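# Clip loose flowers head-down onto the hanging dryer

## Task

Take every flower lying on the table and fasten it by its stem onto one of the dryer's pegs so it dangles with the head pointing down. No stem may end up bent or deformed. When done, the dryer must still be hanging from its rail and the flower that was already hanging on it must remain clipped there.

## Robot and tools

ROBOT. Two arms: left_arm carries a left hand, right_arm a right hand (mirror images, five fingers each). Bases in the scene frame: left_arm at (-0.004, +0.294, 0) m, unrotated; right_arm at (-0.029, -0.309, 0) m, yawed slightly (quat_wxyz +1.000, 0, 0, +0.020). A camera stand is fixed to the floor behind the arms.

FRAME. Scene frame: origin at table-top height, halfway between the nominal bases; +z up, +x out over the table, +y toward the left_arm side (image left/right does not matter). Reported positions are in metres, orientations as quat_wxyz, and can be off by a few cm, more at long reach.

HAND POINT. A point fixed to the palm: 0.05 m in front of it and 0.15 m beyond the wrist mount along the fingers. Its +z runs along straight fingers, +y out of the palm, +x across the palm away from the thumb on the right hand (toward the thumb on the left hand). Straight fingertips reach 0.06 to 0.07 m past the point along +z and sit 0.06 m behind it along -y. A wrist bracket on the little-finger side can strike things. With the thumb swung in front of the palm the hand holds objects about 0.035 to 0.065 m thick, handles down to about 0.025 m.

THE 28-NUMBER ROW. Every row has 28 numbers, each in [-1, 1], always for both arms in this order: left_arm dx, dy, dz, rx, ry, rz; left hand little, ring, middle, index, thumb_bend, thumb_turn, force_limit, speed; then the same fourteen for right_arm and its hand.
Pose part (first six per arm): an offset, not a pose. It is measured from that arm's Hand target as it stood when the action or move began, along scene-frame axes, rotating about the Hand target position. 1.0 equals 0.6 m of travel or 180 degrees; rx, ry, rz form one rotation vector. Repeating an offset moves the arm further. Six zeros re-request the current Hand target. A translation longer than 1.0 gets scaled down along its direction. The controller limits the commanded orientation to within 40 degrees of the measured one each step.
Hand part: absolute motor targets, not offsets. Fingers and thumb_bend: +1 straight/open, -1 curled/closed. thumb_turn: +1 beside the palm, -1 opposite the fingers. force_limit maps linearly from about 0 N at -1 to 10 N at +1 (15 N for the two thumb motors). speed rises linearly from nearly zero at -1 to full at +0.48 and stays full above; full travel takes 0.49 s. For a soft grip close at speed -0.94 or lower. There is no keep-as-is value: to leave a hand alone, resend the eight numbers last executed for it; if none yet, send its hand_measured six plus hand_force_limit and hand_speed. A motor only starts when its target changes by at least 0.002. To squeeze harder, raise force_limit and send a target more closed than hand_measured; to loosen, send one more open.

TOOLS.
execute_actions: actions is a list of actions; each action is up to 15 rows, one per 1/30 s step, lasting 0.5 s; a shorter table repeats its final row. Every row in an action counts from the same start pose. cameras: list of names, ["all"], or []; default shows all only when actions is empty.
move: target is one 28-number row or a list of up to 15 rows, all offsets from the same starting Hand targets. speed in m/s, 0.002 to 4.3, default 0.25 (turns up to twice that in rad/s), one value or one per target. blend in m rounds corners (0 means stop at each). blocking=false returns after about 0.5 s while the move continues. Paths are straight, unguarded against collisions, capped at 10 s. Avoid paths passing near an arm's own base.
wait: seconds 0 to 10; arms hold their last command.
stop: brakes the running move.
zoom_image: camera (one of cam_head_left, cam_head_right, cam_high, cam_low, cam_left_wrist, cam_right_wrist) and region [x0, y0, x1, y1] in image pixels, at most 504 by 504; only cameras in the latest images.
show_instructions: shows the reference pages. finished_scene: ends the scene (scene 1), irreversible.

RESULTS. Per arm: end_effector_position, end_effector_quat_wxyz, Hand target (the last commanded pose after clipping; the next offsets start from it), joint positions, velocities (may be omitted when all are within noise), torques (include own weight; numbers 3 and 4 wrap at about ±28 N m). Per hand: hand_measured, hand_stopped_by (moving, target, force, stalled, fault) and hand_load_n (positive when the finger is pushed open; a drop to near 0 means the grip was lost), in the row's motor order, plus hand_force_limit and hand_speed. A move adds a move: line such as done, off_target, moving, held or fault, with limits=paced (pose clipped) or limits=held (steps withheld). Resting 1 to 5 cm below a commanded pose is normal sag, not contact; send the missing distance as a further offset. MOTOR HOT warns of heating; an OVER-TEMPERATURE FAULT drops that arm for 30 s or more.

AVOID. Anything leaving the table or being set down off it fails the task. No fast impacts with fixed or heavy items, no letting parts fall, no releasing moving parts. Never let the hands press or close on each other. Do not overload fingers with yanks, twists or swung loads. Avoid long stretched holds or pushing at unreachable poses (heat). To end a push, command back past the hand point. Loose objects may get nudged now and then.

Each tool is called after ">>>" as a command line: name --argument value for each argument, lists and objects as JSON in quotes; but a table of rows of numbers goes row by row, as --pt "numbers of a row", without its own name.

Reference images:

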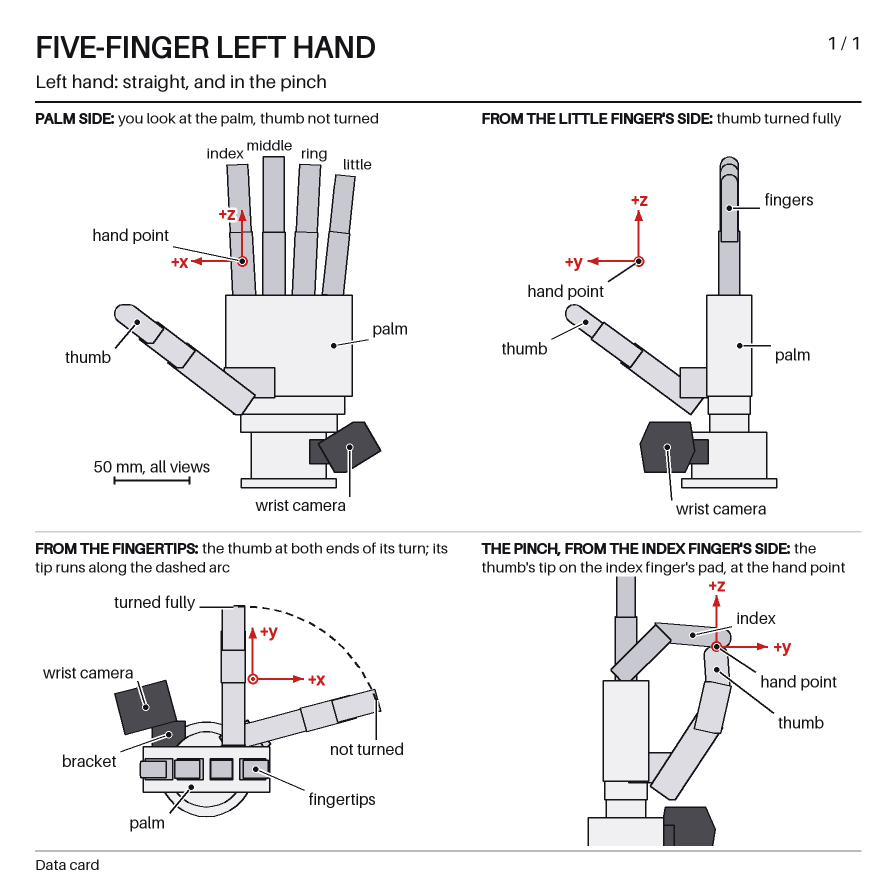

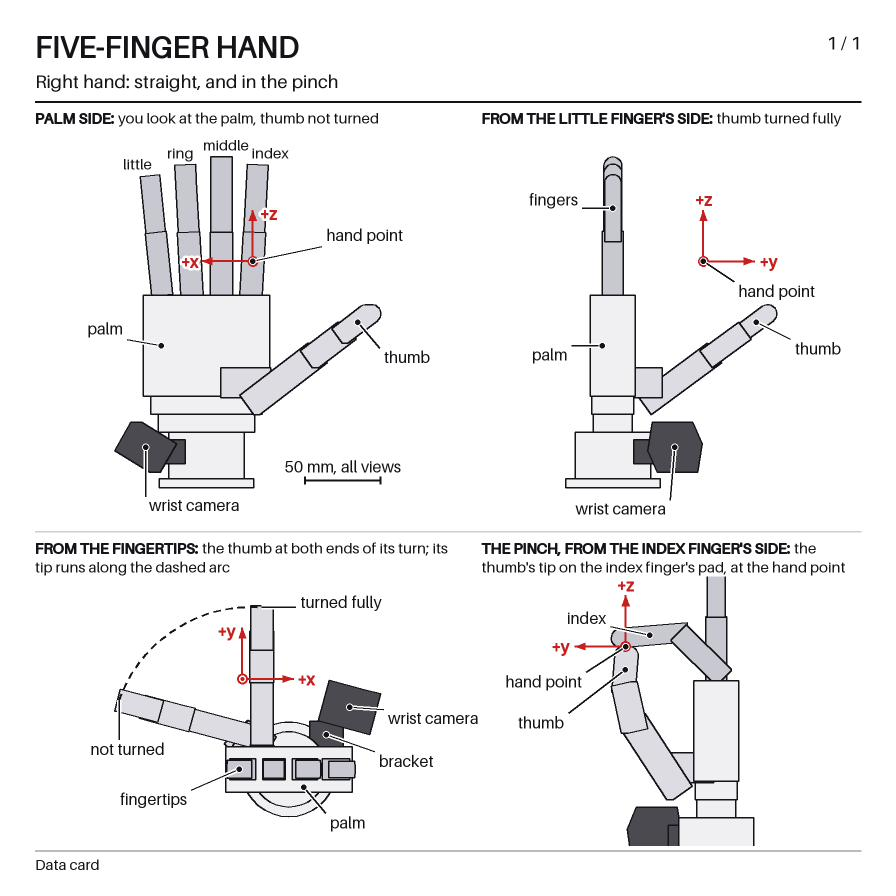

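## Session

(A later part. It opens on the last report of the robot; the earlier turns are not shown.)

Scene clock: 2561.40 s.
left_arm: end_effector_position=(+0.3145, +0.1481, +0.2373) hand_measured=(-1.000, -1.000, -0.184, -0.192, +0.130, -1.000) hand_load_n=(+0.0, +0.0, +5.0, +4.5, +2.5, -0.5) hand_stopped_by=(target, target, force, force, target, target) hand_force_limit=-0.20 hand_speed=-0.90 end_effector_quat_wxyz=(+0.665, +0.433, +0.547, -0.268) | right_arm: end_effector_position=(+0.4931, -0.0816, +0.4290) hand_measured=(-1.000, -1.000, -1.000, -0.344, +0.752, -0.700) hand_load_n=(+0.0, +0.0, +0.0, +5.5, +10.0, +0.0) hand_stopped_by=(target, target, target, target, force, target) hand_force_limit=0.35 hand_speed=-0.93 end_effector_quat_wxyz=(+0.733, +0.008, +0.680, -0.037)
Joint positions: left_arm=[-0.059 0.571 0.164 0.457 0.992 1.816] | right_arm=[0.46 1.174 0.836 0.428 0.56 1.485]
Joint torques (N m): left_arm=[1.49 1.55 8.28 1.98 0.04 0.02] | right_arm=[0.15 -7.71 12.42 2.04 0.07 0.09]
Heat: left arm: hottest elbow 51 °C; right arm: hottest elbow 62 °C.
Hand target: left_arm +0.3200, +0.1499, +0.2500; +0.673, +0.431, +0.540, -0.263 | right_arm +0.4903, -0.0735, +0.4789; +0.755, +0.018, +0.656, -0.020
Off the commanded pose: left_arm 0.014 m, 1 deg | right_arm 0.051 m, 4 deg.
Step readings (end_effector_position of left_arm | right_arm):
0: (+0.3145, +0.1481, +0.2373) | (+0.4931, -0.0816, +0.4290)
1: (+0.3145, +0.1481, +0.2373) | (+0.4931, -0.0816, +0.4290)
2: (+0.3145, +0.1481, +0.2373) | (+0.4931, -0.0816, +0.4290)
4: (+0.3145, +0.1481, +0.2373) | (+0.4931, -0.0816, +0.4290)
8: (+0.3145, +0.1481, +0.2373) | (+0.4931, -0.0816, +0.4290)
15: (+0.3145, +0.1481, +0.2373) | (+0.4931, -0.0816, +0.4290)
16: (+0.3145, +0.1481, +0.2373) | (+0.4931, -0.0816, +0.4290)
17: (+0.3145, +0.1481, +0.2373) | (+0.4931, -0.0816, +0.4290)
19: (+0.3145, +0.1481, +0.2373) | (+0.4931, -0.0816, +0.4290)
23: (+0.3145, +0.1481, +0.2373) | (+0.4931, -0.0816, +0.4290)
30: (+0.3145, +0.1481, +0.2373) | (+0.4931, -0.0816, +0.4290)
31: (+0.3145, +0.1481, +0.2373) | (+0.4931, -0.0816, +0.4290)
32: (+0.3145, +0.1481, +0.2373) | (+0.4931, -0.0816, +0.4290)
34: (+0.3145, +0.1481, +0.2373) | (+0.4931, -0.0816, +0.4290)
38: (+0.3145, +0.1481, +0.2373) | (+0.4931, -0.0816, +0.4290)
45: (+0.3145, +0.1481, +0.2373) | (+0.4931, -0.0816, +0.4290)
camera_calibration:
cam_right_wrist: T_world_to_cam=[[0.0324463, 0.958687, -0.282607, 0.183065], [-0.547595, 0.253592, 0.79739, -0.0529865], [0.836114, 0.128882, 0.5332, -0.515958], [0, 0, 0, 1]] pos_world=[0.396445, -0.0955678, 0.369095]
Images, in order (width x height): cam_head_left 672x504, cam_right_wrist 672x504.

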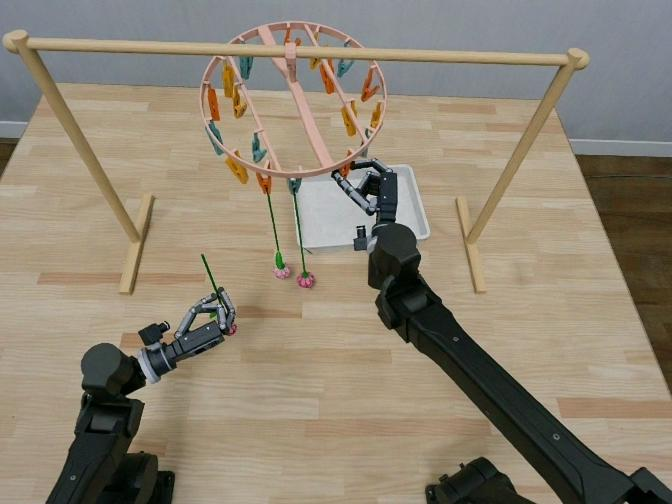

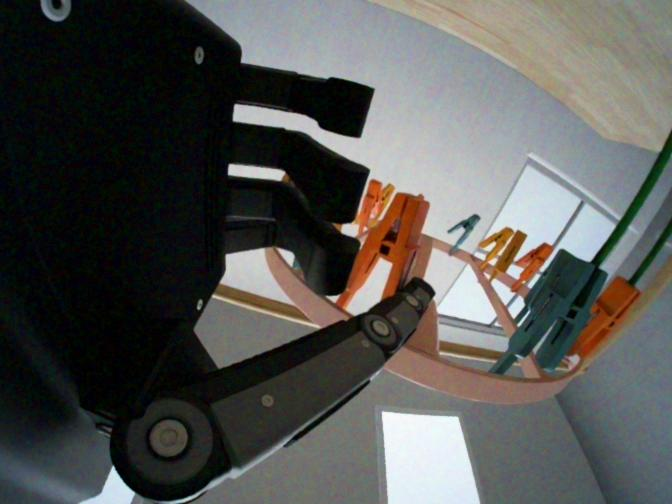

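>>> execute_actions --actions '[[[0,0,0,0,0,0,-1,-1,-0.5,-0.5,0.13,-1,-0.2,-0.9,0.0,0.0,0.0,0,0,0,-1,-1,-1,-0.35,0.34,-0.7,0.65,-0.93]],[[0,0,0,0,0,0,-1,-1,-0.5,-0.5,0.13,-1,-0.2,-0.9,0.0,0.0,0.0,0,0,0,-1,-1,-1,-0.35,0.34,-0.7,0.65,-0.93]],[[0,0,0,0,0,0,-1,-1,-0.5,-0.5,0.13,-1,-0.2,-0.9,0.0,0.0,0.0,0,0,0,-1,-1,-1,-0.35,0.34,-0.7,0.65,-0.93]],[[0,0,0,0,0,0,-1,-1,-0.5,-0.5,0.13,-1,-0.2,-0.9,0.0,0.0,0.0,0,0,0,-1,-1,-1,-0.35,0.34,-0.7,0.65,-0.93]]]' --cameras '["cam_right_wrist", "cam_head_left"]'

>>> zoom_image --camera "cam_right_wrist" --region '[330, 180, 460, 310]'

Scene clock: 2566.87 s.
left_arm: end_effector_position=(+0.3145, +0.1481, +0.2373) hand_measured=(-1.000, -1.000, -0.184, -0.192, +0.130, -1.000) hand_load_n=(+0.0, +0.0, +5.0, +4.5, +3.0, -0.5) hand_stopped_by=(target, target, force, force, target, target) hand_force_limit=-0.20 hand_speed=-0.90 end_effector_quat_wxyz=(+0.665, +0.433, +0.547, -0.268) | right_arm: end_effector_position=(+0.4931, -0.0816, +0.4290) hand_measured=(-1.000, -1.000, -1.000, -0.344, +0.730, -0.700) hand_load_n=(+0.0, +0.0, -0.5, +6.5, +12.0, +0.0) hand_stopped_by=(target, target, target, target, force, target) hand_force_limit=0.65 hand_speed=-0.93 end_effector_quat_wxyz=(+0.733, +0.008, +0.680, -0.037)
Joint positions: left_arm=[-0.059 0.571 0.164 0.457 0.992 1.816] | right_arm=[0.46 1.174 0.836 0.428 0.56 1.485]
Joint torques (N m): left_arm=[1.49 1.61 8.27 1.98 0.05 0.02] | right_arm=[0.32 -8.41 12.41 2.11 0.05 0.05]
Heat: left arm: hottest elbow 51 °C; right arm: hottest elbow 63 °C.
Hand target: left_arm +0.3200, +0.1499, +0.2500; +0.673, +0.431, +0.540, -0.263 | right_arm +0.4903, -0.0735, +0.4789; +0.755, +0.018, +0.656, -0.020
Off the commanded pose: left_arm 0.014 m, 1 deg | right_arm 0.051 m, 4 deg.
Step readings (end_effector_position of left_arm | right_arm):
0: (+0.3145, +0.1481, +0.2373) | (+0.4931, -0.0816, +0.4290)
1: (+0.3145, +0.1481, +0.2373) | (+0.4931, -0.0816, +0.4290)
2: (+0.3145, +0.1481, +0.2373) | (+0.4931, -0.0816, +0.4290)
4: (+0.3145, +0.1481, +0.2373) | (+0.4931, -0.0816, +0.4290)
8: (+0.3145, +0.1481, +0.2373) | (+0.4931, -0.0816, +0.4290)
15: (+0.3145, +0.1481, +0.2373) | (+0.4931, -0.0816, +0.4290)
16: (+0.3145, +0.1481, +0.2373) | (+0.4931, -0.0816, +0.4290)
17: (+0.3145, +0.1481, +0.2373) | (+0.4931, -0.0816, +0.4290)
19: (+0.3145, +0.1481, +0.2373) | (+0.4931, -0.0816, +0.4290)
23: (+0.3145, +0.1481, +0.2373) | (+0.4931, -0.0816, +0.4290)
30: (+0.3145, +0.1481, +0.2373) | (+0.4931, -0.0816, +0.4290)
31: (+0.3145, +0.1481, +0.2373) | (+0.4931, -0.0816, +0.4290)
32: (+0.3145, +0.1481, +0.2373) | (+0.4931, -0.0816, +0.4290)
34: (+0.3145, +0.1481, +0.2373) | (+0.4931, -0.0816, +0.4290)
38: (+0.3145, +0.1481, +0.2373) | (+0.4931, -0.0816, +0.4290)
45: (+0.3145, +0.1481, +0.2373) | (+0.4931, -0.0816, +0.4290)
46: (+0.3145, +0.1481, +0.2373) | (+0.4931, -0.0816, +0.4290)
47: (+0.3145, +0.1481, +0.2373) | (+0.4931, -0.0816, +0.4290)
49: (+0.3145, +0.1481, +0.2373) | (+0.4931, -0.0816, +0.4290)
53: (+0.3145, +0.1481, +0.2373) | (+0.4931, -0.0816, +0.4290)
60: (+0.3145, +0.1481, +0.2373) | (+0.4931, -0.0816, +0.4290)
camera_calibration:
cam_right_wrist: T_world_to_cam=[[0.0324463, 0.958687, -0.282607, 0.183065], [-0.547595, 0.253592, 0.79739, -0.0529865], [0.836114, 0.128882, 0.5332, -0.515958], [0, 0, 0, 1]] pos_world=[0.396445, -0.0955678, 0.369095]
Images, in order (width x height): cam_head_left 672x504, cam_right_wrist 672x504.

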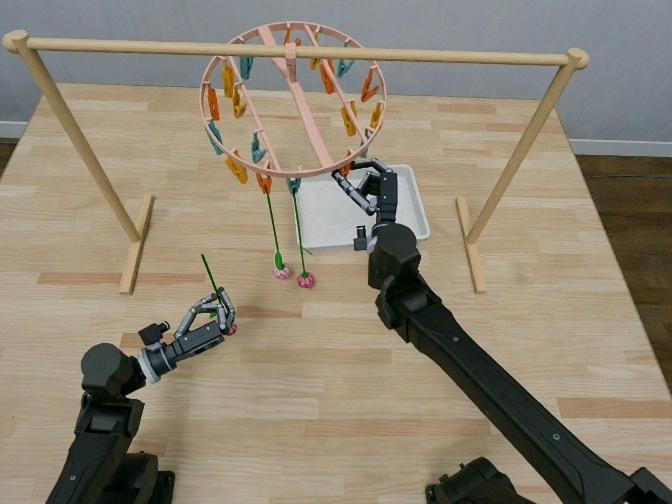

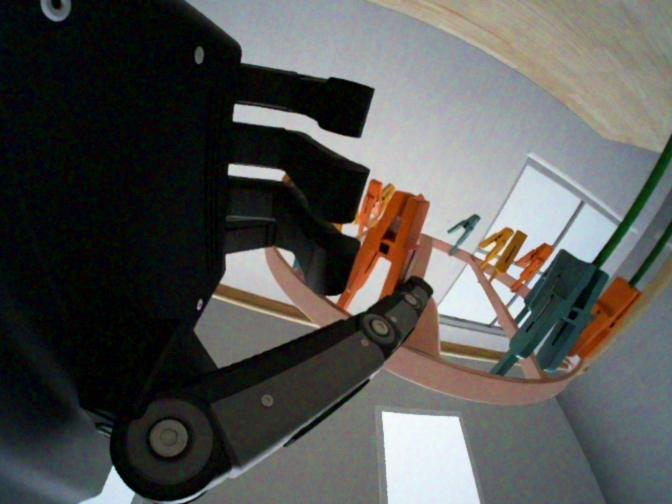

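Scaled by 3.877 from the camera's 672x504 image, which has a finer 960x720 frame.

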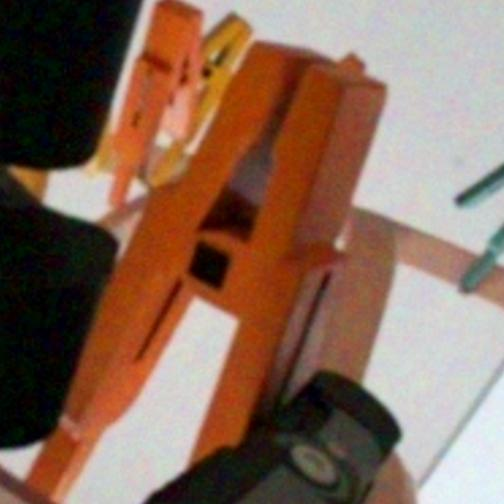

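>>> execute_actions --actions '[[[0,0,0,0,0,0,-1,-1,-0.5,-0.5,0.13,-1,-0.2,-0.9,0.0,0.0,0.0,0,0,0,-1,-1,-1,-0.35,0.32,-0.7,0.9,-0.93]],[[0,0,0,0,0,0,-1,-1,-0.5,-0.5,0.13,-1,-0.2,-0.9,0.0,0.0,0.0,0,0,0,-1,-1,-1,-0.35,0.32,-0.7,0.9,-0.93]],[[0,0,0,0,0,0,-1,-1,-0.5,-0.5,0.13,-1,-0.2,-0.9,0.0,0.0,0.0,0,0,0,-1,-1,-1,-0.35,0.32,-0.7,0.9,-0.93]],[[0,0,0,0,0,0,-1,-1,-0.5,-0.5,0.13,-1,-0.2,-0.9,0.0,0.0,0.0,0,0,0,-1,-1,-1,-0.35,0.32,-0.7,0.9,-0.93]]]' --cameras '["cam_right_wrist", "cam_head_left", "cam_head_right"]'

>>> zoom_image --camera "cam_right_wrist" --region '[330, 180, 460, 310]'

>>> zoom_image --camera "cam_head_left" --region '[285, 140, 385, 215]'

>>> zoom_image --camera "cam_head_right" --region '[275, 140, 375, 215]'

Scene clock: 2575.90 s.
left_arm: end_effector_position=(+0.3145, +0.1481, +0.2373) hand_measured=(-1.000, -1.000, -0.184, -0.192, +0.130, -1.000) hand_load_n=(+0.0, +0.0, +5.0, +4.0, +3.0, -0.5) hand_stopped_by=(target, target, force, force, target, target) hand_force_limit=-0.20 hand_speed=-0.90 end_effector_quat_wxyz=(+0.665, +0.433, +0.547, -0.268) | right_arm: end_effector_position=(+0.4931, -0.0816, +0.4290) hand_measured=(-1.000, -1.000, -1.000, -0.344, +0.710, -0.700) hand_load_n=(+0.0, +0.0, +0.0, +7.5, +13.5, +0.0) hand_stopped_by=(target, target, target, target, force, target) hand_force_limit=0.90 hand_speed=-0.93 end_effector_quat_wxyz=(+0.733, +0.008, +0.680, -0.037)
Joint positions: left_arm=[-0.059 0.571 0.164 0.457 0.992 1.816] | right_arm=[0.46 1.174 0.836 0.428 0.56 1.485]
Joint torques (N m): left_arm=[1.49 1.67 8.29 1.96 0.05 0.02] | right_arm=[-0.09 -8.12 12.59 2.09 0.09 0]
Heat: left arm: hottest elbow 51 °C; right arm: hottest elbow 64 °C.
Hand target: left_arm +0.3200, +0.1499, +0.2500; +0.673, +0.431, +0.540, -0.263 | right_arm +0.4903, -0.0735, +0.4789; +0.755, +0.018, +0.656, -0.020
Off the commanded pose: left_arm 0.014 m, 1 deg | right_arm 0.051 m, 4 deg.
Step readings (end_effector_position of left_arm | right_arm):
0: (+0.3145, +0.1481, +0.2373) | (+0.4931, -0.0816, +0.4290)
1: (+0.3145, +0.1481, +0.2373) | (+0.4931, -0.0816, +0.4290)
2: (+0.3145, +0.1481, +0.2373) | (+0.4931, -0.0816, +0.4290)
4: (+0.3145, +0.1481, +0.2373) | (+0.4931, -0.0816, +0.4290)
8: (+0.3145, +0.1481, +0.2373) | (+0.4931, -0.0816, +0.4290)
15: (+0.3145, +0.1481, +0.2373) | (+0.4931, -0.0816, +0.4290)
16: (+0.3145, +0.1481, +0.2373) | (+0.4931, -0.0816, +0.4290)
17: (+0.3145, +0.1481, +0.2373) | (+0.4931, -0.0816, +0.4290)
19: (+0.3145, +0.1481, +0.2373) | (+0.4931, -0.0816, +0.4290)
23: (+0.3145, +0.1481, +0.2373) | (+0.4931, -0.0816, +0.4290)
30: (+0.3145, +0.1481, +0.2373) | (+0.4931, -0.0816, +0.4290)
31: (+0.3145, +0.1481, +0.2373) | (+0.4931, -0.0816, +0.4290)
32: (+0.3145, +0.1481, +0.2373) | (+0.4931, -0.0816, +0.4290)
34: (+0.3145, +0.1481, +0.2373) | (+0.4931, -0.0816, +0.4290)
38: (+0.3145, +0.1481, +0.2373) | (+0.4931, -0.0816, +0.4290)
45: (+0.3145, +0.1481, +0.2373) | (+0.4931, -0.0816, +0.4290)
46: (+0.3145, +0.1481, +0.2373) | (+0.4931, -0.0816, +0.4290)
47: (+0.3145, +0.1481, +0.2373) | (+0.4931, -0.0816, +0.4290)
49: (+0.3145, +0.1481, +0.2373) | (+0.4931, -0.0816, +0.4290)
53: (+0.3145, +0.1481, +0.2373) | (+0.4931, -0.0816, +0.4290)
60: (+0.3145, +0.1481, +0.2373) | (+0.4931, -0.0816, +0.4290)
camera_calibration:
cam_right_wrist: T_world_to_cam=[[0.0324463, 0.958687, -0.282607, 0.183065], [-0.547595, 0.253592, 0.79739, -0.0529865], [0.836114, 0.128882, 0.5332, -0.515958], [0, 0, 0, 1]] pos_world=[0.396445, -0.0955678, 0.369095]
Images, in order (width x height): cam_head_left 672x504, cam_head_right 672x504, cam_right_wrist 672x504.

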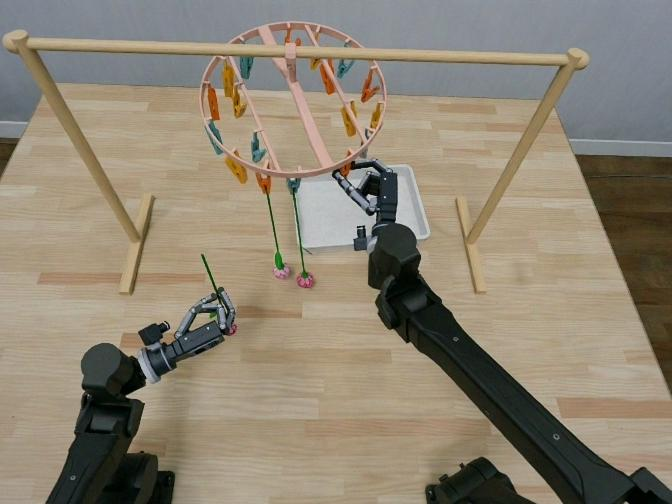

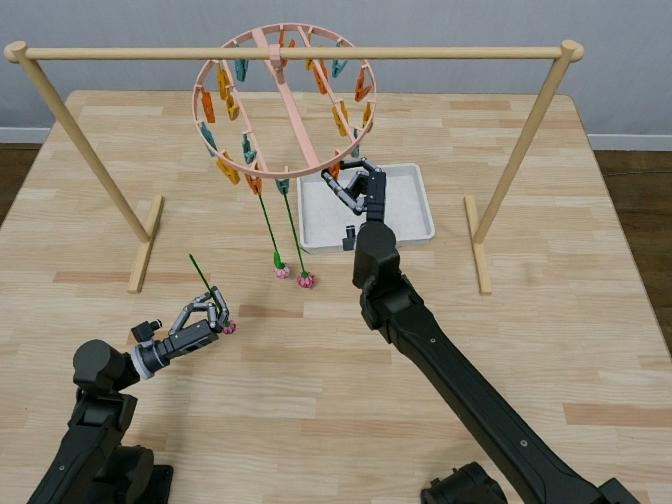

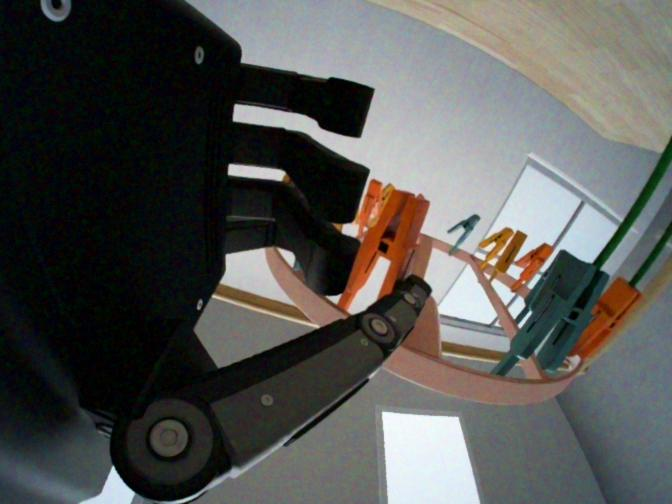

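Scaled by 3.877 from the camera's 672x504 image, which has a finer 960x720 frame.

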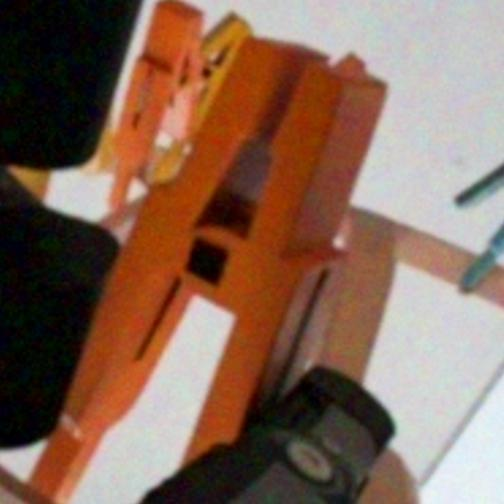

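Scaled by 5.040 from the camera's 672x504 image, which has a finer 960x720 frame.

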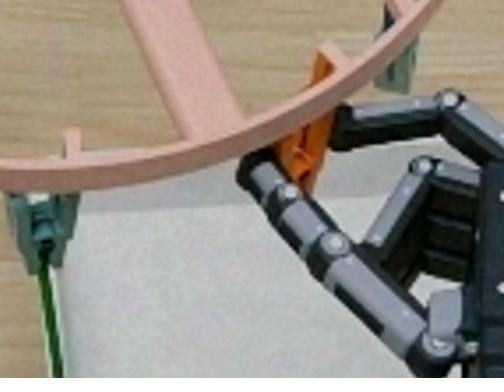

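Scaled by 5.040 from the camera's 672x504 image, which has a finer 960x720 frame.

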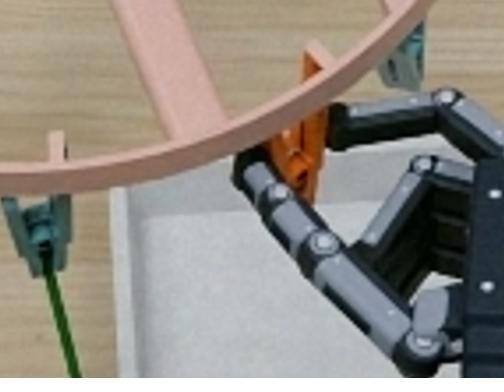

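>>> execute_actions --actions '[[[0,0,0,0,0,0,-1,-1,-0.5,-0.5,0.13,-1,-0.2,-0.9,0.0,0.0,0.0,0,0,0,-1,-1,-1,-0.35,0.30,-0.7,1.0,-0.9]],[[0,0,0,0,0,0,-1,-1,-0.5,-0.5,0.13,-1,-0.2,-0.9,0.0,0.0,0.0,0,0,0,-1,-1,-1,-0.35,0.30,-0.7,1.0,-0.9]],[[0,0,0,0,0,0,-1,-1,-0.5,-0.5,0.13,-1,-0.2,-0.9,0.0,0.0,0.0,0,0,0,-1,-1,-1,-0.35,0.30,-0.7,1.0,-0.9]],[[0,0,0,0,0,0,-1,-1,-0.5,-0.5,0.13,-1,-0.2,-0.9,0.0,0.0,0.0,0,0,0,-1,-1,-1,-0.35,0.30,-0.7,1.0,-0.9]]]' --cameras '["cam_right_wrist", "cam_head_left", "cam_head_right"]'

>>> zoom_image --camera "cam_right_wrist" --region '[350, 170, 450, 270]'

>>> zoom_image --camera "cam_head_left" --region '[310, 145, 370, 190]'

>>> zoom_image --camera "cam_head_right" --region '[300, 145, 360, 190]'

Scene clock: 2582.90 s.
left_arm: end_effector_position=(+0.3145, +0.1481, +0.2373) hand_measured=(-1.000, -1.000, -0.184, -0.192, +0.130, -1.000) hand_load_n=(+0.0, +0.0, +5.0, +4.0, +3.0, -0.5) hand_stopped_by=(target, target, force, force, target, target) hand_force_limit=-0.20 hand_speed=-0.90 end_effector_quat_wxyz=(+0.665, +0.433, +0.547, -0.268) | right_arm: end_effector_position=(+0.4931, -0.0816, +0.4290) hand_measured=(-1.000, -1.000, -1.000, -0.344, +0.700, -0.700) hand_load_n=(+0.0, +0.0, +0.0, +8.0, +15.0, +0.5) hand_stopped_by=(target, target, target, target, force, target) hand_force_limit=1.00 hand_speed=-0.90 end_effector_quat_wxyz=(+0.733, +0.008, +0.680, -0.037)
Joint positions: left_arm=[-0.059 0.571 0.164 0.457 0.992 1.816] | right_arm=[0.46 1.174 0.836 0.428 0.56 1.485]
Joint torques (N m): left_arm=[1.44 1.55 8.28 1.98 0.04 0.02] | right_arm=[0.56 -8.29 12.36 2.26 0.08 0.03]
Heat: left arm: hottest elbow 51 °C; right arm: hottest elbow 64 °C.
Hand target: left_arm +0.3200, +0.1499, +0.2500; +0.673, +0.431, +0.540, -0.263 | right_arm +0.4903, -0.0735, +0.4789; +0.755, +0.018, +0.656, -0.020
Off the commanded pose: left_arm 0.014 m, 1 deg | right_arm 0.051 m, 4 deg.
Step readings (end_effector_position of left_arm | right_arm):
0: (+0.3145, +0.1481, +0.2373) | (+0.4931, -0.0816, +0.4290)
1: (+0.3145, +0.1481, +0.2373) | (+0.4931, -0.0816, +0.4290)
2: (+0.3145, +0.1481, +0.2373) | (+0.4931, -0.0816, +0.4290)
4: (+0.3145, +0.1481, +0.2373) | (+0.4931, -0.0816, +0.4290)
8: (+0.3145, +0.1481, +0.2373) | (+0.4931, -0.0816, +0.4290)
15: (+0.3145, +0.1481, +0.2373) | (+0.4931, -0.0816, +0.4290)
16: (+0.3145, +0.1481, +0.2373) | (+0.4931, -0.0816, +0.4290)
17: (+0.3145, +0.1481, +0.2373) | (+0.4931, -0.0816, +0.4290)
19: (+0.3145, +0.1481, +0.2373) | (+0.4931, -0.0816, +0.4290)
23: (+0.3145, +0.1481, +0.2373) | (+0.4931, -0.0816, +0.4290)
30: (+0.3145, +0.1481, +0.2373) | (+0.4931, -0.0816, +0.4290)
31: (+0.3145, +0.1481, +0.2373) | (+0.4931, -0.0816, +0.4290)
32: (+0.3145, +0.1481, +0.2373) | (+0.4931, -0.0816, +0.4290)
34: (+0.3145, +0.1481, +0.2373) | (+0.4931, -0.0816, +0.4290)
38: (+0.3145, +0.1481, +0.2373) | (+0.4931, -0.0816, +0.4290)
45: (+0.3145, +0.1481, +0.2373) | (+0.4931, -0.0816, +0.4290)
46: (+0.3145, +0.1481, +0.2373) | (+0.4931, -0.0816, +0.4290)
47: (+0.3145, +0.1481, +0.2373) | (+0.4931, -0.0816, +0.4290)
49: (+0.3145, +0.1481, +0.2373) | (+0.4931, -0.0816, +0.4290)
53: (+0.3145, +0.1481, +0.2373) | (+0.4931, -0.0816, +0.4290)
60: (+0.3145, +0.1481, +0.2373) | (+0.4931, -0.0816, +0.4290)
camera_calibration:
cam_right_wrist: T_world_to_cam=[[0.0324463, 0.958687, -0.282607, 0.183065], [-0.547595, 0.253592, 0.79739, -0.0529865], [0.836114, 0.128882, 0.5332, -0.515958], [0, 0, 0, 1]] pos_world=[0.396445, -0.0955678, 0.369095]
Images, in order (width x height): cam_head_left 672x504, cam_head_right 672x504, cam_right_wrist 672x504.

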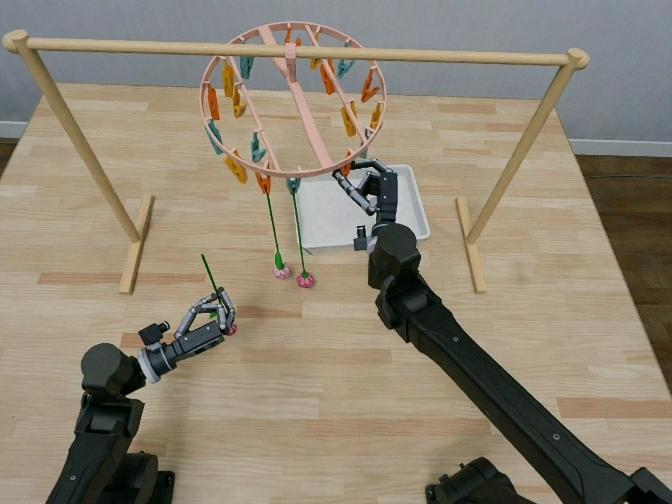

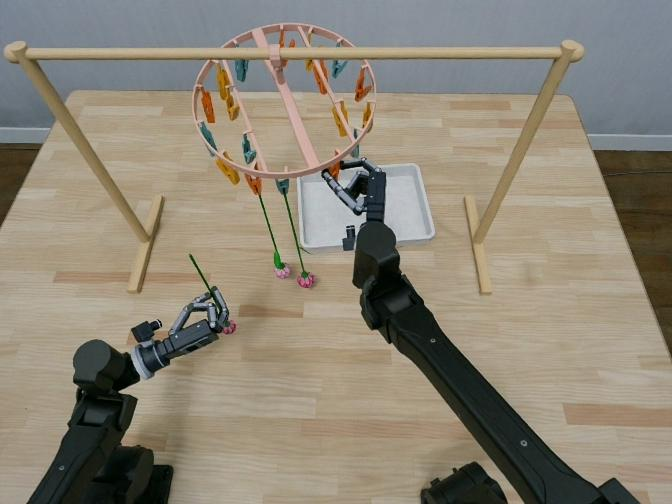

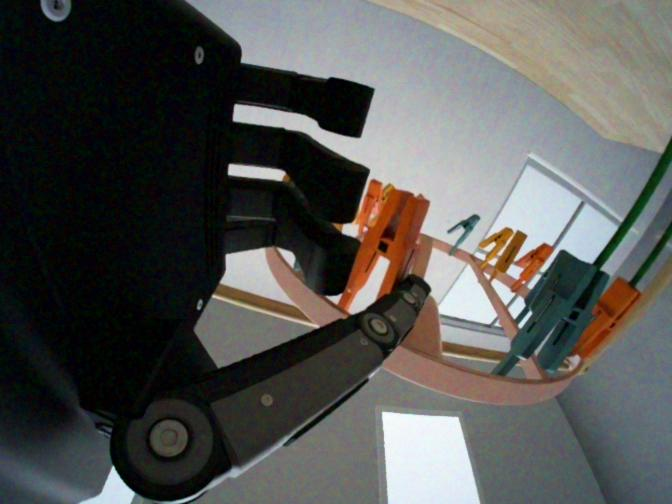

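Scaled by 5.040 from the camera's 672x504 image, which has a finer 960x720 frame.

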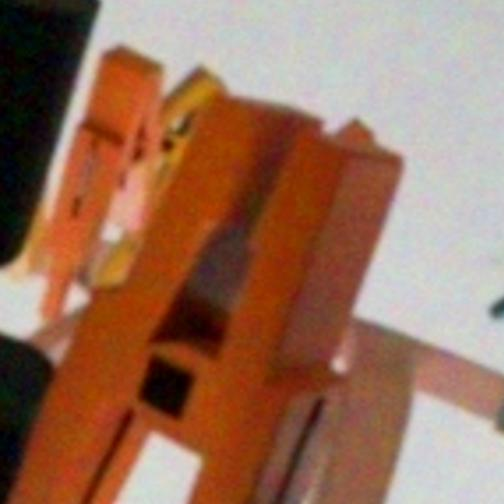

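Scaled by 8.400 from the camera's 672x504 image, which has a finer 960x720 frame.

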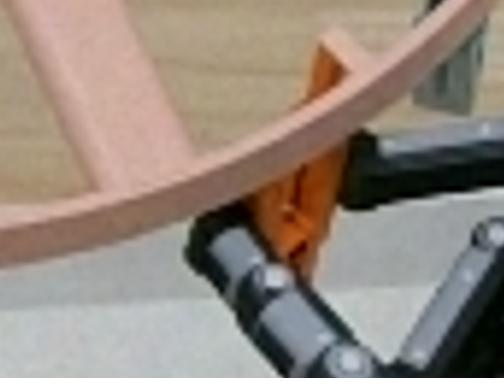

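Scaled by 8.400 from the camera's 672x504 image, which has a finer 960x720 frame.

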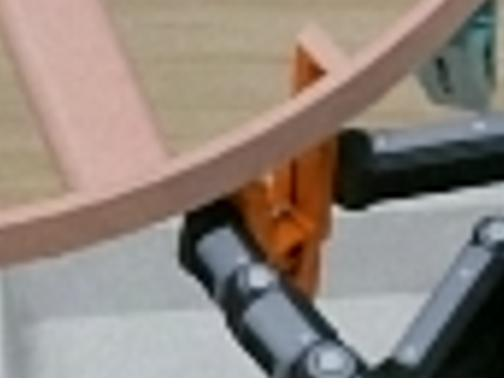

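>>> execute_actions --actions '[[[0,0,0,0,0,0,-1,-1,-0.5,-0.5,0.13,-1,-0.2,-0.9,0.0,0.0,0.0,0,0,0,-1,-1,-1,-0.35,0.815,-0.7,0.0,-0.85]],[[0,0,0,0,0,0,-1,-1,-0.5,-0.5,0.13,-1,-0.2,-0.9,0.0,0.0,0.0,0,0,0,-1,-1,-1,-0.35,0.815,-0.7,0.0,-0.85]],[[0,0,0,0,0,0,-1,-1,-0.5,-0.5,0.13,-1,-0.2,-0.9,0.0,0.0,0.0,0,0,0,-1,-1,-1,-0.35,0.815,-0.7,0.0,-0.85]]]' --cameras '["cam_right_wrist"]'

>>> zoom_image --camera "cam_right_wrist" --region '[330, 180, 460, 310]'

Scene clock: 2605.57 s.
left_arm: end_effector_position=(+0.3145, +0.1481, +0.2373) hand_measured=(-1.000, -1.000, -0.184, -0.192, +0.130, -1.000) hand_load_n=(+0.0, +0.0, +5.5, +4.0, +2.5, -0.5) hand_stopped_by=(target, target, force, force, target, target) hand_force_limit=-0.20 hand_speed=-0.90 end_effector_quat_wxyz=(+0.665, +0.433, +0.547, -0.268) | right_arm: end_effector_position=(+0.4931, -0.0816, +0.4290) hand_measured=(-1.000, -1.000, -1.000, -0.346, +0.816, -0.700) hand_load_n=(+0.0, +0.0, +0.0, +0.5, +1.0, +0.0) hand_stopped_by=(target, target, target, target, target, target) hand_force_limit=0.00 hand_speed=-0.85 end_effector_quat_wxyz=(+0.733, +0.008, +0.680, -0.037)
Joint positions: left_arm=[-0.059 0.571 0.164 0.457 0.992 1.816] | right_arm=[0.46 1.174 0.836 0.428 0.56 1.485]
Joint torques (N m): left_arm=[1.55 1.55 8.28 1.96 0.04 0.02] | right_arm=[-0.09 -7.71 12.41 2.32 0.11 0.04]
Heat: left arm: hottest elbow 51 °C; right arm: hottest elbow 65 °C.
Hand target: left_arm +0.3200, +0.1499, +0.2500; +0.673, +0.431, +0.540, -0.263 | right_arm +0.4903, -0.0734, +0.4789; +0.755, +0.018, +0.656, -0.020
Off the commanded pose: left_arm 0.014 m, 1 deg | right_arm 0.051 m, 4 deg.
Step readings (end_effector_position of left_arm | right_arm):
0: (+0.3145, +0.1481, +0.2373) | (+0.4931, -0.0816, +0.4290)
1: (+0.3145, +0.1481, +0.2373) | (+0.4931, -0.0816, +0.4290)
2: (+0.3145, +0.1481, +0.2373) | (+0.4931, -0.0816, +0.4290)
4: (+0.3145, +0.1481, +0.2373) | (+0.4931, -0.0816, +0.4290)
8: (+0.3145, +0.1481, +0.2373) | (+0.4931, -0.0816, +0.4290)
15: (+0.3145, +0.1481, +0.2373) | (+0.4931, -0.0816, +0.4290)
16: (+0.3145, +0.1481, +0.2373) | (+0.4931, -0.0816, +0.4290)
17: (+0.3145, +0.1481, +0.2373) | (+0.4931, -0.0816, +0.4290)
19: (+0.3145, +0.1481, +0.2373) | (+0.4931, -0.0816, +0.4290)
23: (+0.3145, +0.1481, +0.2373) | (+0.4931, -0.0816, +0.4290)
30: (+0.3145, +0.1481, +0.2373) | (+0.4931, -0.0816, +0.4290)
31: (+0.3145, +0.1481, +0.2373) | (+0.4931, -0.0816, +0.4290)
32: (+0.3145, +0.1481, +0.2373) | (+0.4931, -0.0816, +0.4290)
34: (+0.3145, +0.1481, +0.2373) | (+0.4931, -0.0816, +0.4290)
38: (+0.3145, +0.1481, +0.2373) | (+0.4931, -0.0816, +0.4290)
45: (+0.3145, +0.1481, +0.2373) | (+0.4931, -0.0816, +0.4290)
camera_calibration:
cam_right_wrist: T_world_to_cam=[[0.0324463, 0.958687, -0.282607, 0.183065], [-0.547595, 0.253592, 0.79739, -0.0529865], [0.836114, 0.128882, 0.5332, -0.515958], [0, 0, 0, 1]] pos_world=[0.396445, -0.0955678, 0.369095]
Images, in order (width x height): cam_right_wrist 672x504.

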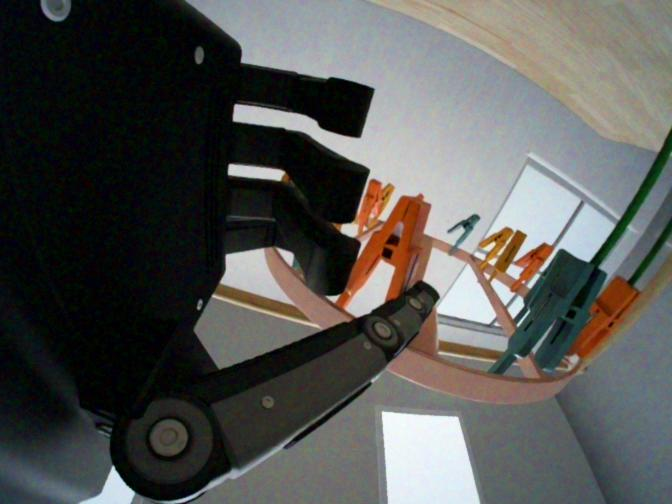

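Scaled by 3.877 from the camera's 672x504 image, which has a finer 960x720 frame.

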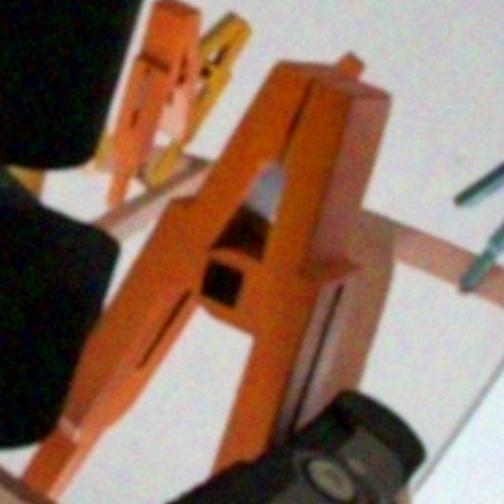

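>>> execute_actions --actions '[[[0,0,0,0,0,0,-1,-1,-0.5,-0.5,0.13,-1,-0.2,-0.9,0.0,0.0,0.0,0,0,0,-1,-1,-1,-0.35,0.815,-0.61,0.0,-0.85]],[[0,0,0,0,0,0,-1,-1,-0.5,-0.5,0.13,-1,-0.2,-0.9,0.0,0.0,0.0,0,0,0,-1,-1,-1,-0.35,0.815,-0.61,0.0,-0.85]],[[0,0,0,0,0,0,-1,-1,-0.5,-0.5,0.13,-1,-0.2,-0.9,0.0,0.0,0.0,0,0,0,-1,-1,-1,-0.35,0.815,-0.61,0.0,-0.85]]]' --cameras '["cam_right_wrist", "cam_head_left"]'

>>> zoom_image --camera "cam_right_wrist" --region '[330, 180, 460, 310]'

>>> zoom_image --camera "cam_head_left" --region '[310, 145, 370, 190]'

Scene clock: 2611.13 s.
left_arm: end_effector_position=(+0.3145, +0.1481, +0.2373) hand_measured=(-1.000, -1.000, -0.184, -0.192, +0.130, -1.000) hand_load_n=(+0.0, +0.0, +5.0, +4.5, +3.0, -0.5) hand_stopped_by=(target, target, force, force, target, target) hand_force_limit=-0.20 hand_speed=-0.90 end_effector_quat_wxyz=(+0.665, +0.433, +0.547, -0.268) | right_arm: end_effector_position=(+0.4931, -0.0816, +0.4290) hand_measured=(-1.000, -1.000, -1.000, -0.346, +0.816, -0.610) hand_load_n=(+0.5, +0.0, +0.0, +0.5, +0.5, -0.5) hand_stopped_by=(target, target, target, target, target, target) hand_force_limit=0.00 hand_speed=-0.85 end_effector_quat_wxyz=(+0.733, +0.008, +0.680, -0.037)
Joint positions: left_arm=[-0.059 0.571 0.164 0.457 0.992 1.816] | right_arm=[0.46 1.174 0.836 0.428 0.56 1.485]
Joint torques (N m): left_arm=[1.55 1.61 8.28 1.98 0.05 0.02] | right_arm=[0.15 -8.23 12.57 2.13 0.1 0.05]
Heat: left arm: hottest elbow 51 °C; right arm: hottest elbow 65 °C.
Hand target: left_arm +0.3200, +0.1499, +0.2500; +0.673, +0.431, +0.540, -0.263 | right_arm +0.4903, -0.0735, +0.4788; +0.755, +0.018, +0.656, -0.020
Off the commanded pose: left_arm 0.014 m, 1 deg | right_arm 0.051 m, 4 deg.
Step readings (end_effector_position of left_arm | right_arm):
0: (+0.3145, +0.1481, +0.2373) | (+0.4931, -0.0816, +0.4290)
1: (+0.3145, +0.1481, +0.2373) | (+0.4931, -0.0816, +0.4290)
2: (+0.3145, +0.1481, +0.2373) | (+0.4931, -0.0816, +0.4290)
4: (+0.3145, +0.1481, +0.2373) | (+0.4931, -0.0816, +0.4290)
8: (+0.3145, +0.1481, +0.2373) | (+0.4931, -0.0816, +0.4290)
15: (+0.3145, +0.1481, +0.2373) | (+0.4931, -0.0816, +0.4290)
16: (+0.3145, +0.1481, +0.2373) | (+0.4931, -0.0816, +0.4290)
17: (+0.3145, +0.1481, +0.2373) | (+0.4931, -0.0816, +0.4290)
19: (+0.3145, +0.1481, +0.2373) | (+0.4931, -0.0816, +0.4290)
23: (+0.3145, +0.1481, +0.2373) | (+0.4931, -0.0816, +0.4290)
30: (+0.3145, +0.1481, +0.2373) | (+0.4931, -0.0816, +0.4290)
31: (+0.3145, +0.1481, +0.2373) | (+0.4931, -0.0816, +0.4290)
32: (+0.3145, +0.1481, +0.2373) | (+0.4931, -0.0816, +0.4290)
34: (+0.3145, +0.1481, +0.2373) | (+0.4931, -0.0816, +0.4290)
38: (+0.3145, +0.1481, +0.2373) | (+0.4931, -0.0816, +0.4290)
45: (+0.3145, +0.1481, +0.2373) | (+0.4931, -0.0816, +0.4290)
camera_calibration:
cam_right_wrist: T_world_to_cam=[[0.0324463, 0.958687, -0.282607, 0.183065], [-0.547595, 0.253592, 0.79739, -0.0529865], [0.836114, 0.128882, 0.5332, -0.515958], [0, 0, 0, 1]] pos_world=[0.396445, -0.0955678, 0.369095]
Images, in order (width x height): cam_head_left 672x504, cam_right_wrist 672x504.

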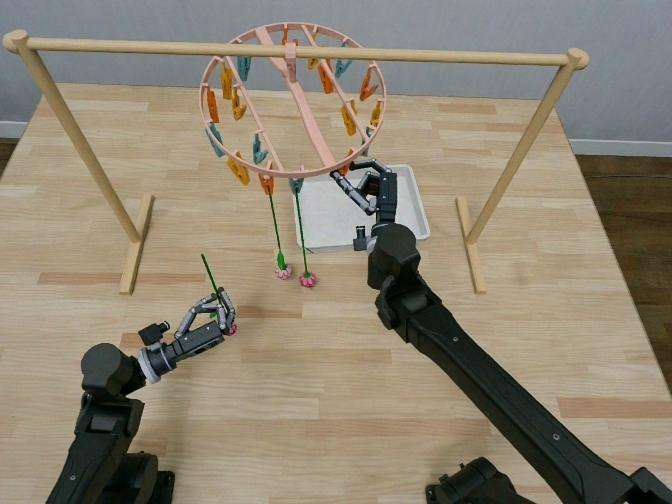

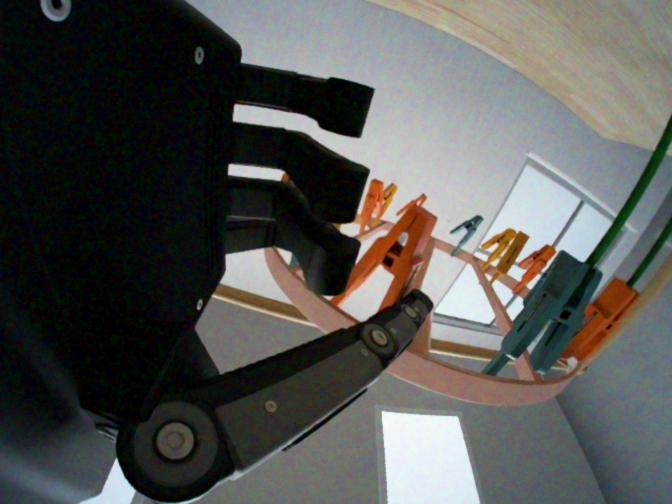

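Scaled by 3.877 from the camera's 672x504 image, which has a finer 960x720 frame.

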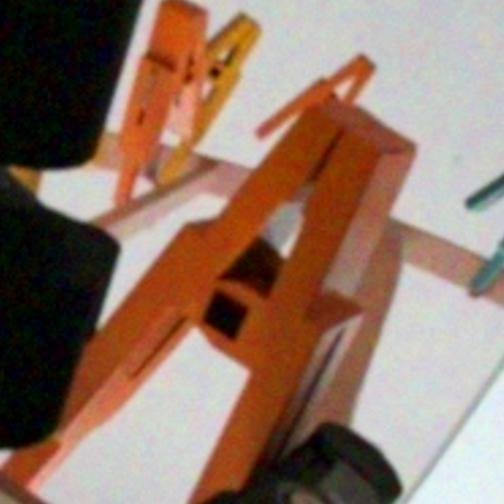

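Scaled by 8.400 from the camera's 672x504 image, which has a finer 960x720 frame.

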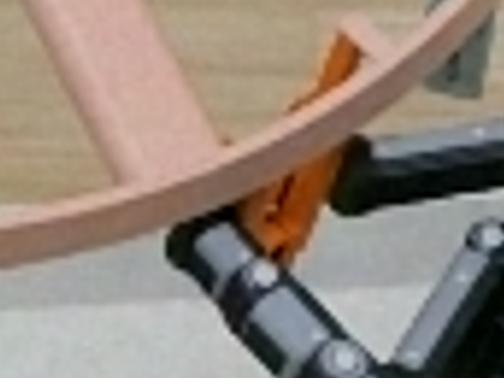

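>>> execute_actions --actions '[[[0,0,0,0,0,0,-1,-1,-0.5,-0.5,0.13,-1,-0.2,-0.9,0.0,0.0,0.0,0,0,0,-1,-1,-1,-0.35,0.38,-0.61,0.0,-0.93]],[[0,0,0,0,0,0,-1,-1,-0.5,-0.5,0.13,-1,-0.2,-0.9,0.0,0.0,0.0,0,0,0,-1,-1,-1,-0.35,0.38,-0.61,0.0,-0.93]],[[0,0,0,0,0,0,-1,-1,-0.5,-0.5,0.13,-1,-0.2,-0.9,0.0,0.0,0.0,0,0,0,-1,-1,-1,-0.35,0.38,-0.61,0.0,-0.93]],[[0,0,0,0,0,0,-1,-1,-0.5,-0.5,0.13,-1,-0.2,-0.9,0.0,0.0,0.0,0,0,0,-1,-1,-1,-0.35,0.38,-0.61,0.0,-0.93]]]' --cameras '["cam_right_wrist", "cam_head_left"]'

>>> zoom_image --camera "cam_right_wrist" --region '[330, 180, 460, 310]'

Scene clock: 2619.47 s.
left_arm: end_effector_position=(+0.3145, +0.1481, +0.2373) hand_measured=(-1.000, -1.000, -0.184, -0.192, +0.130, -1.000) hand_load_n=(+0.0, +0.0, +5.5, +4.5, +3.0, -0.5) hand_stopped_by=(target, target, force, force, target, target) hand_force_limit=-0.20 hand_speed=-0.90 end_effector_quat_wxyz=(+0.665, +0.433, +0.547, -0.268) | right_arm: end_effector_position=(+0.4930, -0.0814, +0.4290) hand_measured=(-1.000, -1.000, -1.000, -0.344, +0.776, -0.610) hand_load_n=(+0.0, +0.5, +0.0, +4.0, +7.0, +1.0) hand_stopped_by=(target, target, target, target, force, target) hand_force_limit=0.00 hand_speed=-0.93 end_effector_quat_wxyz=(+0.733, +0.008, +0.680, -0.037)
Joint positions: left_arm=[-0.059 0.571 0.164 0.457 0.992 1.816] | right_arm=[0.46 1.174 0.836 0.428 0.56 1.485]
Joint torques (N m): left_arm=[1.49 1.61 8.27 1.98 0.04 0.02] | right_arm=[0.15 -7.94 12.52 2.09 0.08 0.06]
Heat: left arm: hottest elbow 51 °C; right arm: hottest elbow 66 °C.
Hand target: left_arm +0.3200, +0.1499, +0.2500; +0.673, +0.431, +0.540, -0.263 | right_arm +0.4903, -0.0734, +0.4788; +0.755, +0.017, +0.656, -0.020
Off the commanded pose: left_arm 0.014 m, 1 deg | right_arm 0.051 m, 4 deg.
Step readings (end_effector_position of left_arm | right_arm):
0: (+0.3145, +0.1481, +0.2373) | (+0.4931, -0.0816, +0.4290)
1: (+0.3145, +0.1481, +0.2373) | (+0.4931, -0.0816, +0.4290)
2: (+0.3145, +0.1481, +0.2373) | (+0.4931, -0.0816, +0.4290)
4: (+0.3145, +0.1481, +0.2373) | (+0.4931, -0.0816, +0.4290)
8: (+0.3145, +0.1481, +0.2373) | (+0.4931, -0.0816, +0.4290)
15: (+0.3145, +0.1481, +0.2373) | (+0.4930, -0.0814, +0.4290)
16: (+0.3145, +0.1481, +0.2373) | (+0.4930, -0.0814, +0.4290)
17: (+0.3145, +0.1481, +0.2373) | (+0.4930, -0.0814, +0.4290)
19: (+0.3145, +0.1481, +0.2373) | (+0.4930, -0.0814, +0.4290)
23: (+0.3145, +0.1481, +0.2373) | (+0.4930, -0.0814, +0.4290)
30: (+0.3145, +0.1481, +0.2373) | (+0.4930, -0.0814, +0.4290)
31: (+0.3145, +0.1481, +0.2373) | (+0.4930, -0.0814, +0.4290)
32: (+0.3145, +0.1481, +0.2373) | (+0.4930, -0.0814, +0.4290)
34: (+0.3145, +0.1481, +0.2373) | (+0.4930, -0.0814, +0.4290)
38: (+0.3145, +0.1481, +0.2373) | (+0.4930, -0.0814, +0.4290)
45: (+0.3145, +0.1481, +0.2373) | (+0.4930, -0.0814, +0.4290)
46: (+0.3145, +0.1481, +0.2373) | (+0.4930, -0.0814, +0.4290)
47: (+0.3145, +0.1481, +0.2373) | (+0.4930, -0.0814, +0.4290)
49: (+0.3145, +0.1481, +0.2373) | (+0.4930, -0.0814, +0.4290)
53: (+0.3145, +0.1481, +0.2373) | (+0.4930, -0.0814, +0.4290)
60: (+0.3145, +0.1481, +0.2373) | (+0.4930, -0.0814, +0.4290)
camera_calibration:
cam_right_wrist: T_world_to_cam=[[0.0320987, 0.958699, -0.282604, 0.183015], [-0.547666, 0.253394, 0.797404, -0.0530875], [0.836081, 0.129177, 0.533181, -0.515852], [0, 0, 0, 1]] pos_world=[0.396345, -0.0953681, 0.369095]
Images, in order (width x height): cam_head_left 672x504, cam_right_wrist 672x504.

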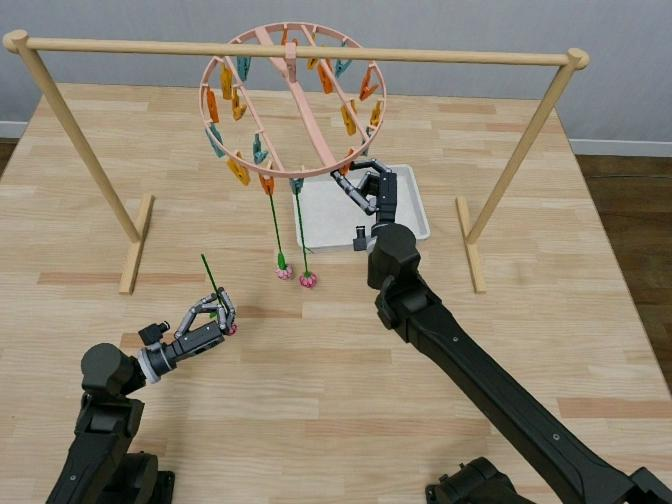

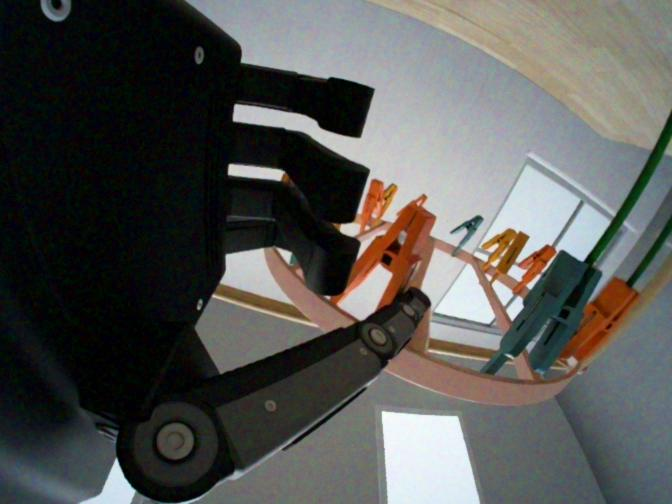

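Scaled by 3.877 from the camera's 672x504 image, which has a finer 960x720 frame.

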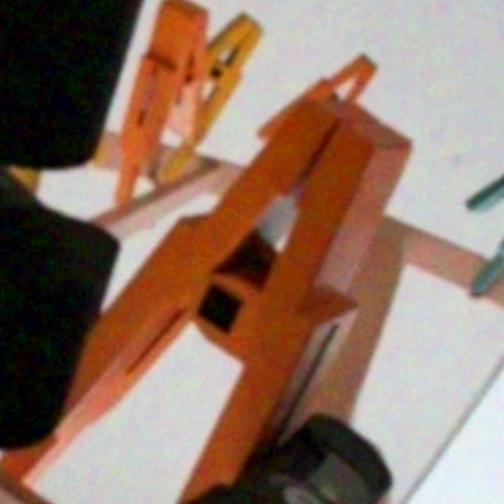

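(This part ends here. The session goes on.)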